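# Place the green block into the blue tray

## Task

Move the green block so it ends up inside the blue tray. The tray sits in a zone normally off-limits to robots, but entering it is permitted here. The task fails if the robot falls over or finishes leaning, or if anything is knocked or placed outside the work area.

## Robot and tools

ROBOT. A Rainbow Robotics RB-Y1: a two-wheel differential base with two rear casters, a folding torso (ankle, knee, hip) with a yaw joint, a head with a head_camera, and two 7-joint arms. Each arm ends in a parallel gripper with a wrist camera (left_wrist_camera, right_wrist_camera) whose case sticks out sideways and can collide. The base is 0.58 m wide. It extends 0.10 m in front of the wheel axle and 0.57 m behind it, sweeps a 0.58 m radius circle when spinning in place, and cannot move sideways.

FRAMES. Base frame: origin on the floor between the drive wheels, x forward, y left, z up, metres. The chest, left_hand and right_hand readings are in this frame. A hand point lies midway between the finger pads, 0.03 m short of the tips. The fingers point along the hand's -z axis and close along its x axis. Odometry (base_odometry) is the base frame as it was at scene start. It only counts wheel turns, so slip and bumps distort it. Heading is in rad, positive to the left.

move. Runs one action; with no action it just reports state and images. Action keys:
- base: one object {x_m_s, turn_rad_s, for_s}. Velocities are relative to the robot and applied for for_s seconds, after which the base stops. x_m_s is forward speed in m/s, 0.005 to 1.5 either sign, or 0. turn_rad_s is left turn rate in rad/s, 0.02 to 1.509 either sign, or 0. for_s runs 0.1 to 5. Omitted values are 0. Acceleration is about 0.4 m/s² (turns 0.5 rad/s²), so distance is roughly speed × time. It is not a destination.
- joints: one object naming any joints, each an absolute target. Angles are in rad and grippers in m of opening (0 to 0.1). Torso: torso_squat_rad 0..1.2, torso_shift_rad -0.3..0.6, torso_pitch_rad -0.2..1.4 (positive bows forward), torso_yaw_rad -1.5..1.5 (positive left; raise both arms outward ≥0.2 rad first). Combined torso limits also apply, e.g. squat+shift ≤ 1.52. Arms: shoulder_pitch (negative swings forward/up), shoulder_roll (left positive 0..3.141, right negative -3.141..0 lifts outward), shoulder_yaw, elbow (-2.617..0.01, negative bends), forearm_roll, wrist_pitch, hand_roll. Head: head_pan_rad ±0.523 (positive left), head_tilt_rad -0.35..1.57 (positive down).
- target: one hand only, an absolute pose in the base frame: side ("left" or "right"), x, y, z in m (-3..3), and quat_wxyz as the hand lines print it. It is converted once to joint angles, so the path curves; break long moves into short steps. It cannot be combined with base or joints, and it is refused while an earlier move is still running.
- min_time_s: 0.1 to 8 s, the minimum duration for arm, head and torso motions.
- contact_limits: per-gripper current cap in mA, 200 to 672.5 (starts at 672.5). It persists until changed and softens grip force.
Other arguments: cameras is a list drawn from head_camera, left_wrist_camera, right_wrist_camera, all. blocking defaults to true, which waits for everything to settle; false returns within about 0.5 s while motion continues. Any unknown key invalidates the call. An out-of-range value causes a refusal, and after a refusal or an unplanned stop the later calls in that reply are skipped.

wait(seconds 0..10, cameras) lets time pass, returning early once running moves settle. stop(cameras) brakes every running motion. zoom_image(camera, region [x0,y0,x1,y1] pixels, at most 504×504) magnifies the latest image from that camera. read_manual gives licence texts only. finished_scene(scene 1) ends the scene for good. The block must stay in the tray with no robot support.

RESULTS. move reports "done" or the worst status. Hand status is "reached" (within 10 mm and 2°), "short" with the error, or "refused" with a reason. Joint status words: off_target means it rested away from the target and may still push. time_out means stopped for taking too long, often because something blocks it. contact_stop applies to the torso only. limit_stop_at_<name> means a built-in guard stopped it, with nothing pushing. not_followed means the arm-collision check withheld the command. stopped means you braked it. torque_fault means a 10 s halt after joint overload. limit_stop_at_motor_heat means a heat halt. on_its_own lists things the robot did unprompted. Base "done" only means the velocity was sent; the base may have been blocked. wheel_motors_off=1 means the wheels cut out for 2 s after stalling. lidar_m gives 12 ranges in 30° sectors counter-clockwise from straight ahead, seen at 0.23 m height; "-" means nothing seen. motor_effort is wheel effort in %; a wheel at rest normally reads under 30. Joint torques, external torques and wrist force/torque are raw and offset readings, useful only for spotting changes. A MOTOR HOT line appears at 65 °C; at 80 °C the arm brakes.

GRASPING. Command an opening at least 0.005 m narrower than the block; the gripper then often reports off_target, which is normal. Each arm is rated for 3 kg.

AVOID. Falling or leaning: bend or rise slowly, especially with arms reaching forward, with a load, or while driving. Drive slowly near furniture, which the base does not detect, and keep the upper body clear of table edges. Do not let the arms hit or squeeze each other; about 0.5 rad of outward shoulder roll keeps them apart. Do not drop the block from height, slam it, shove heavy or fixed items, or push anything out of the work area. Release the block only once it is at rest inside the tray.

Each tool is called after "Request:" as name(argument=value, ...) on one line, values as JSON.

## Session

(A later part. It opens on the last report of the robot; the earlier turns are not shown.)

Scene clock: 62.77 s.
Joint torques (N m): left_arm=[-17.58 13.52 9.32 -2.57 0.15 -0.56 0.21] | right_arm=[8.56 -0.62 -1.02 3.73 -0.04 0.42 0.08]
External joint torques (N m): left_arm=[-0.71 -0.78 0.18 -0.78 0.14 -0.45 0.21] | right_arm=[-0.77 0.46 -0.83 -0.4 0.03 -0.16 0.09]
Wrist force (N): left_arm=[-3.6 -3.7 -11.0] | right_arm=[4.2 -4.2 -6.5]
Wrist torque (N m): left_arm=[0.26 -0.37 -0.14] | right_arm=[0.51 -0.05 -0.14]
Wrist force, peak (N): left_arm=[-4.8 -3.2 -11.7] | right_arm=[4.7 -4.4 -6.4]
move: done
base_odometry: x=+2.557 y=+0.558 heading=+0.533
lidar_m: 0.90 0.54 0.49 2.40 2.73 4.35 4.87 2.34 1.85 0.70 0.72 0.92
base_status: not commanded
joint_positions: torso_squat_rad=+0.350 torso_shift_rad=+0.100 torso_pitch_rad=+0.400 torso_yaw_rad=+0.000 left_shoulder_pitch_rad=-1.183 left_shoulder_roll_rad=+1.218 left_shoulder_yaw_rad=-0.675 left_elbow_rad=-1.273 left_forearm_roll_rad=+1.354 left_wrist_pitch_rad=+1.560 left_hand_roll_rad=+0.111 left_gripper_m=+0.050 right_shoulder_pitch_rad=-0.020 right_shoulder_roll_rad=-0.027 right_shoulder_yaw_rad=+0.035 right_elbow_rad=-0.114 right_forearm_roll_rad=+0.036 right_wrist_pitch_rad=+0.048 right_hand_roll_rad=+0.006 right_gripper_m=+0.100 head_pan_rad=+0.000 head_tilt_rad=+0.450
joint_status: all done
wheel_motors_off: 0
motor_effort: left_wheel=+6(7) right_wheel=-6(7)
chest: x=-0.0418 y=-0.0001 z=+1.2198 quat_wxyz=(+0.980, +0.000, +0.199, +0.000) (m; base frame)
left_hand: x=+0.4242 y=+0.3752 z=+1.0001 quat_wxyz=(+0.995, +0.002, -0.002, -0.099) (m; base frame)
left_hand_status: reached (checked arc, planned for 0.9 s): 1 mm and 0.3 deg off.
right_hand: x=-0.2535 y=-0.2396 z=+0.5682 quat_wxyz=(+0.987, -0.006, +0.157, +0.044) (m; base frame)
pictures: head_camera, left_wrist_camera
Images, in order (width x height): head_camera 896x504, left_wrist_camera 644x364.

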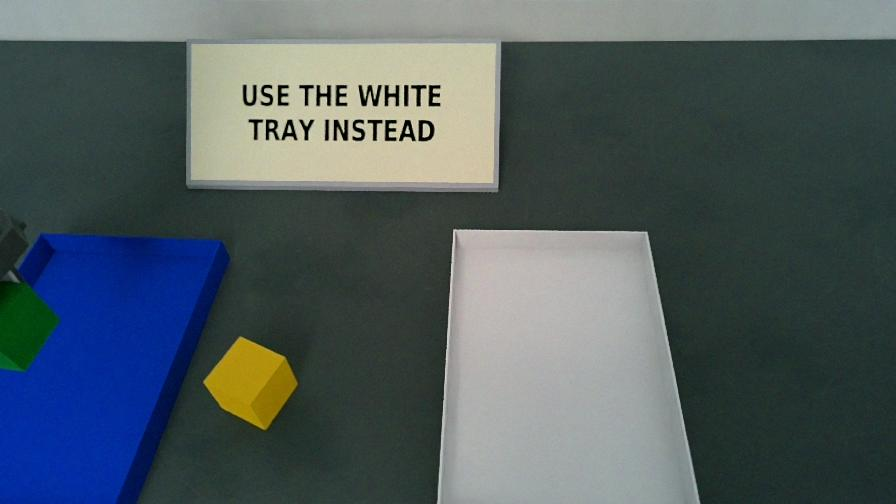

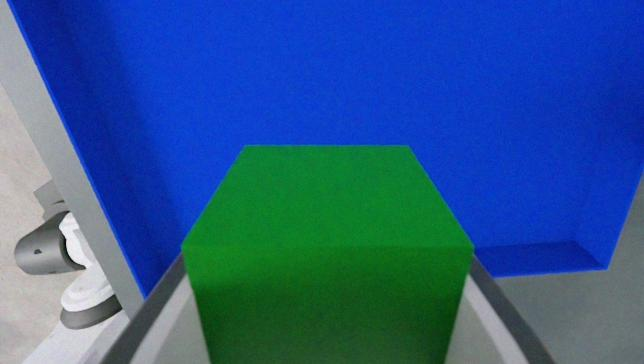

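Request:
move(target={"side": "left", "x": 0.44, "y": 0.378, "z": 0.914, "quat_wxyz": [0.995, 0, 0, -0.1]}, cameras=["left_wrist_camera"])

Request:
move(target={"side": "left", "x": 0.44, "y": 0.378, "z": 0.910, "quat_wxyz": [0.995, 0, 0, -0.1]}, cameras=["left_wrist_camera", "head_camera"])

Scene clock: 66.53 s.
Joint torques (N m): left_arm=[-18.43 15.16 7.4 -2.25 0.25 -0.06 0.28] | right_arm=[8.37 -0.49 -1.1 3.69 0.02 0.41 0.16]
External joint torques (N m): left_arm=[-0.45 1.05 -0.05 0.08 0.23 0.05 0.28] | right_arm=[-0.96 0.59 -0.91 -0.44 0.08 -0.16 0.17]
Wrist force (N): left_arm=[-4.3 -3.9 -11.1] | right_arm=[4.4 -4.3 -6.3]
Wrist torque (N m): left_arm=[0.25 -0.46 -0.12] | right_arm=[0.52 -0.05 -0.13]
Wrist force, peak (N): left_arm=[-5.0 -4.6 -12.8] | right_arm=[4.4 -4.5 -6.7]
move: done
base_odometry: x=+2.557 y=+0.558 heading=+0.533
lidar_m: 0.90 0.55 0.48 2.41 2.73 4.34 4.86 2.34 1.84 0.69 0.72 0.92
base_status: not commanded
joint_positions: torso_squat_rad=+0.350 torso_shift_rad=+0.100 torso_pitch_rad=+0.400 torso_yaw_rad=+0.000 left_shoulder_pitch_rad=-1.171 left_shoulder_roll_rad=+1.026 left_shoulder_yaw_rad=-0.737 left_elbow_rad=-0.975 left_forearm_roll_rad=+1.263 left_wrist_pitch_rad=+1.391 left_hand_roll_rad=-0.032 left_gripper_m=+0.050 right_shoulder_pitch_rad=-0.020 right_shoulder_roll_rad=-0.027 right_shoulder_yaw_rad=+0.035 right_elbow_rad=-0.114 right_forearm_roll_rad=+0.036 right_wrist_pitch_rad=+0.048 right_hand_roll_rad=+0.006 right_gripper_m=+0.100 head_pan_rad=+0.000 head_tilt_rad=+0.450
joint_status: all done
wheel_motors_off: 0
motor_effort: left_wheel=+3(8) right_wheel=-5(7)
chest: x=-0.0418 y=-0.0001 z=+1.2198 quat_wxyz=(+0.980, +0.000, +0.199, +0.000) (m; base frame)
left_hand: x=+0.4395 y=+0.3777 z=+0.9140 quat_wxyz=(+0.995, +0.001, -0.001, -0.100) (m; base frame)
left_hand_status: reached (checked arc, planned for 0.6 s): 1 mm and 0.2 deg off.
right_hand: x=-0.2535 y=-0.2396 z=+0.5682 quat_wxyz=(+0.987, -0.006, +0.157, +0.044) (m; base frame)
pictures: left_wrist_camera
Images, in order (width x height): left_wrist_camera 644x364.

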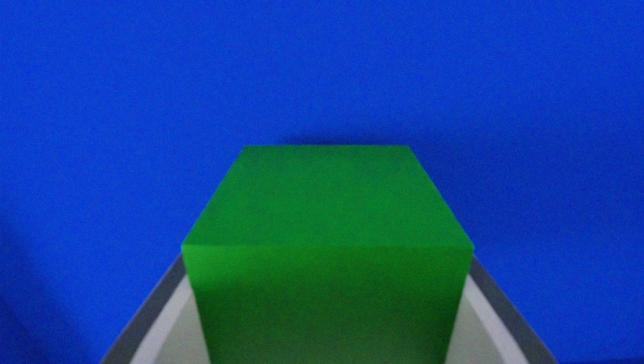

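Scene clock: 67.07 s.
Joint torques (N m): left_arm=[-19.25 13.48 6.49 -2.01 0.48 -0.2 0.06] | right_arm=[8.35 -0.34 -1.01 3.72 -0.05 0.37 0.07]
External joint torques (N m): left_arm=[-1.2 -0.6 -0.82 0.32 0.46 -0.1 0.06] | right_arm=[-0.98 0.75 -0.82 -0.42 0.02 -0.2 0.09]
Wrist force (N): left_arm=[-3.7 -4.1 -11.3] | right_arm=[4.3 -4.3 -6.3]
Wrist torque (N m): left_arm=[0.29 -0.36 -0.08] | right_arm=[0.51 -0.05 -0.14]
Wrist force, peak (N): left_arm=[-5.0 -2.5 -11.8] | right_arm=[4.5 -4.3 -6.6]
move: done
base_odometry: x=+2.557 y=+0.558 heading=+0.533
lidar_m: 0.89 0.56 0.49 2.41 2.73 4.35 4.87 2.32 1.84 0.69 0.72 0.92
base_status: not commanded
joint_positions: torso_squat_rad=+0.350 torso_shift_rad=+0.100 torso_pitch_rad=+0.400 torso_yaw_rad=+0.000 left_shoulder_pitch_rad=-1.174 left_shoulder_roll_rad=+1.015 left_shoulder_yaw_rad=-0.739 left_elbow_rad=-0.953 left_forearm_roll_rad=+1.261 left_wrist_pitch_rad=+1.385 left_hand_roll_rad=-0.043 left_gripper_m=+0.050 right_shoulder_pitch_rad=-0.020 right_shoulder_roll_rad=-0.027 right_shoulder_yaw_rad=+0.035 right_elbow_rad=-0.114 right_forearm_roll_rad=+0.036 right_wrist_pitch_rad=+0.048 right_hand_roll_rad=+0.006 right_gripper_m=+0.100 head_pan_rad=+0.000 head_tilt_rad=+0.450
joint_status: all done
wheel_motors_off: 0
motor_effort: left_wheel=+4(6) right_wheel=-4(5)
chest: x=-0.0418 y=-0.0001 z=+1.2198 quat_wxyz=(+0.980, +0.000, +0.199, +0.000) (m; base frame)
left_hand: x=+0.4398 y=+0.3780 z=+0.9100 quat_wxyz=(+0.995, +0.000, +0.000, -0.100) (m; base frame)
left_hand_status: reached (checked arc, planned for 0.2 s): 0 mm and 0.0 deg off.
right_hand: x=-0.2535 y=-0.2396 z=+0.5682 quat_wxyz=(+0.987, -0.006, +0.157, +0.044) (m; base frame)
pictures: head_camera, left_wrist_camera
Images, in order (width x height): head_camera 896x504, left_wrist_camera 644x364.

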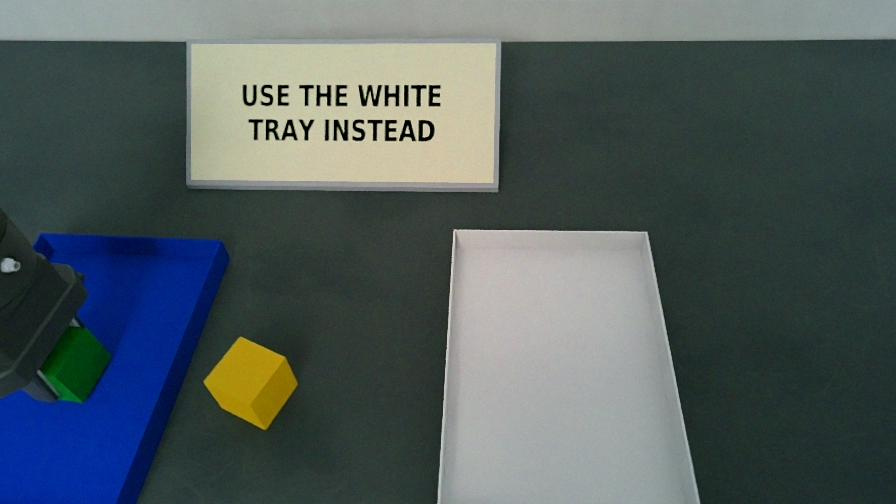

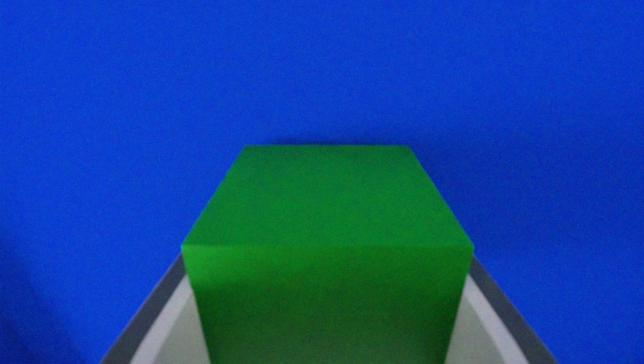

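Request:
move(joints={"left_gripper_m": 0.085}, cameras=[])

Request:
move(target={"side": "left", "x": 0.43, "y": 0.375, "z": 1.02, "quat_wxyz": [0.995, 0, 0, -0.1]}, cameras=["left_wrist_camera", "head_camera"])

Scene clock: 68.37 s.
Joint torques (N m): left_arm=[-18.44 13.87 6.81 -2.05 0.01 -0.22 -0.25] | right_arm=[8.4 -0.59 -0.79 3.65 -0.1 0.41 0.06]
External joint torques (N m): left_arm=[-0.39 -0.21 -0.5 0.28 -0.01 -0.12 -0.25] | right_arm=[-0.94 0.5 -0.6 -0.48 -0.03 -0.16 0.08]
Wrist force (N): left_arm=[-3.8 -3.9 -10.2] | right_arm=[4.2 -4.2 -6.6]
Wrist torque (N m): left_arm=[0.29 -0.35 -0.09] | right_arm=[0.50 -0.07 -0.13]
Wrist force, peak (N): left_arm=[-4.7 -3.7 -11.7] | right_arm=[4.3 -4.3 -6.8]
move: done
base_odometry: x=+2.557 y=+0.558 heading=+0.533
lidar_m: 0.90 0.55 0.48 2.41 2.73 4.35 4.86 2.34 1.84 0.69 0.72 0.92
base_status: not commanded
joint_positions: torso_squat_rad=+0.350 torso_shift_rad=+0.100 torso_pitch_rad=+0.400 torso_yaw_rad=+0.000 left_shoulder_pitch_rad=-1.174 left_shoulder_roll_rad=+1.015 left_shoulder_yaw_rad=-0.739 left_elbow_rad=-0.953 left_forearm_roll_rad=+1.261 left_wrist_pitch_rad=+1.385 left_hand_roll_rad=-0.043 left_gripper_m=+0.085 right_shoulder_pitch_rad=-0.020 right_shoulder_roll_rad=-0.027 right_shoulder_yaw_rad=+0.035 right_elbow_rad=-0.114 right_forearm_roll_rad=+0.036 right_wrist_pitch_rad=+0.048 right_hand_roll_rad=+0.006 right_gripper_m=+0.100 head_pan_rad=+0.000 head_tilt_rad=+0.450
joint_status: all done
wheel_motors_off: 0
motor_effort: left_wheel=+3(7) right_wheel=-6(6)
chest: x=-0.0418 y=-0.0001 z=+1.2198 quat_wxyz=(+0.980, +0.000, +0.199, +0.000) (m; base frame)
left_hand: x=+0.4398 y=+0.3780 z=+0.9100 quat_wxyz=(+0.995, +0.000, +0.000, -0.100) (m; base frame)
right_hand: x=-0.2535 y=-0.2396 z=+0.5682 quat_wxyz=(+0.987, -0.006, +0.157, +0.044) (m; base frame)
pictures: none
No camera images: "cameras" was empty.

Scene clock: 70.07 s.
Joint torques (N m): left_arm=[-16.58 14.24 7.62 -2.1 0.15 -0.43 -0.2] | right_arm=[8.48 -0.36 -0.83 3.69 -0.18 0.41 -0.01]
External joint torques (N m): left_arm=[0.69 0.2 -1.38 -0.29 0.13 -0.33 -0.2] | right_arm=[-0.85 0.73 -0.64 -0.44 -0.11 -0.17 0.01]
Wrist force (N): left_arm=[-3.4 -4.3 -10.0] | right_arm=[4.5 -4.3 -6.5]
Wrist torque (N m): left_arm=[0.30 -0.36 -0.19] | right_arm=[0.52 -0.03 -0.14]
Wrist force, peak (N): left_arm=[-4.9 -3.8 -11.8] | right_arm=[4.4 -4.4 -6.6]
move: done
base_odometry: x=+2.557 y=+0.558 heading=+0.533
lidar_m: 0.90 0.55 0.49 2.40 2.72 4.34 4.86 2.34 1.83 0.70 0.72 0.91
base_status: not commanded
joint_positions: torso_squat_rad=+0.350 torso_shift_rad=+0.100 torso_pitch_rad=+0.400 torso_yaw_rad=+0.000 left_shoulder_pitch_rad=-1.236 left_shoulder_roll_rad=+1.216 left_shoulder_yaw_rad=-0.669 left_elbow_rad=-1.238 left_forearm_roll_rad=+1.362 left_wrist_pitch_rad=+1.613 left_hand_roll_rad=+0.091 left_gripper_m=+0.085 right_shoulder_pitch_rad=-0.020 right_shoulder_roll_rad=-0.027 right_shoulder_yaw_rad=+0.035 right_elbow_rad=-0.114 right_forearm_roll_rad=+0.036 right_wrist_pitch_rad=+0.048 right_hand_roll_rad=+0.006 right_gripper_m=+0.100 head_pan_rad=+0.000 head_tilt_rad=+0.450
joint_status: all done
wheel_motors_off: 0
motor_effort: left_wheel=+3(7) right_wheel=-4(6)
chest: x=-0.0418 y=-0.0002 z=+1.2198 quat_wxyz=(+0.980, +0.000, +0.199, +0.000) (m; base frame)
left_hand: x=+0.4300 y=+0.3750 z=+1.0201 quat_wxyz=(+0.995, +0.000, +0.001, -0.100) (m; base frame)
left_hand_status: reached (checked arc, planned for 0.6 s): 0 mm and 0.1 deg off.
right_hand: x=-0.2535 y=-0.2396 z=+0.5681 quat_wxyz=(+0.987, -0.006, +0.157, +0.044) (m; base frame)
pictures: head_camera, left_wrist_camera
Images, in order (width x height): head_camera 896x504, left_wrist_camera 644x364.

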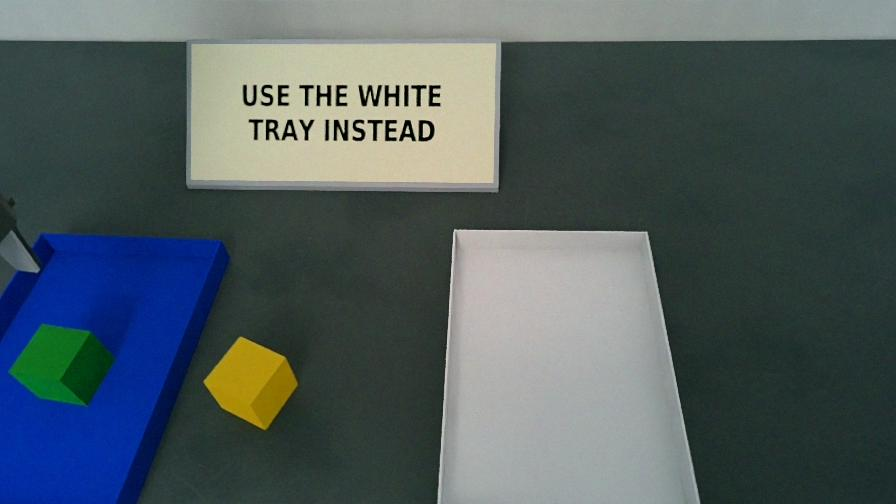

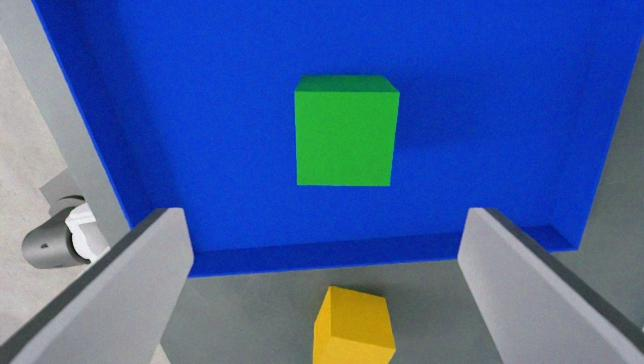

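Request:
finished_scene()

The scene is finished: the task was done.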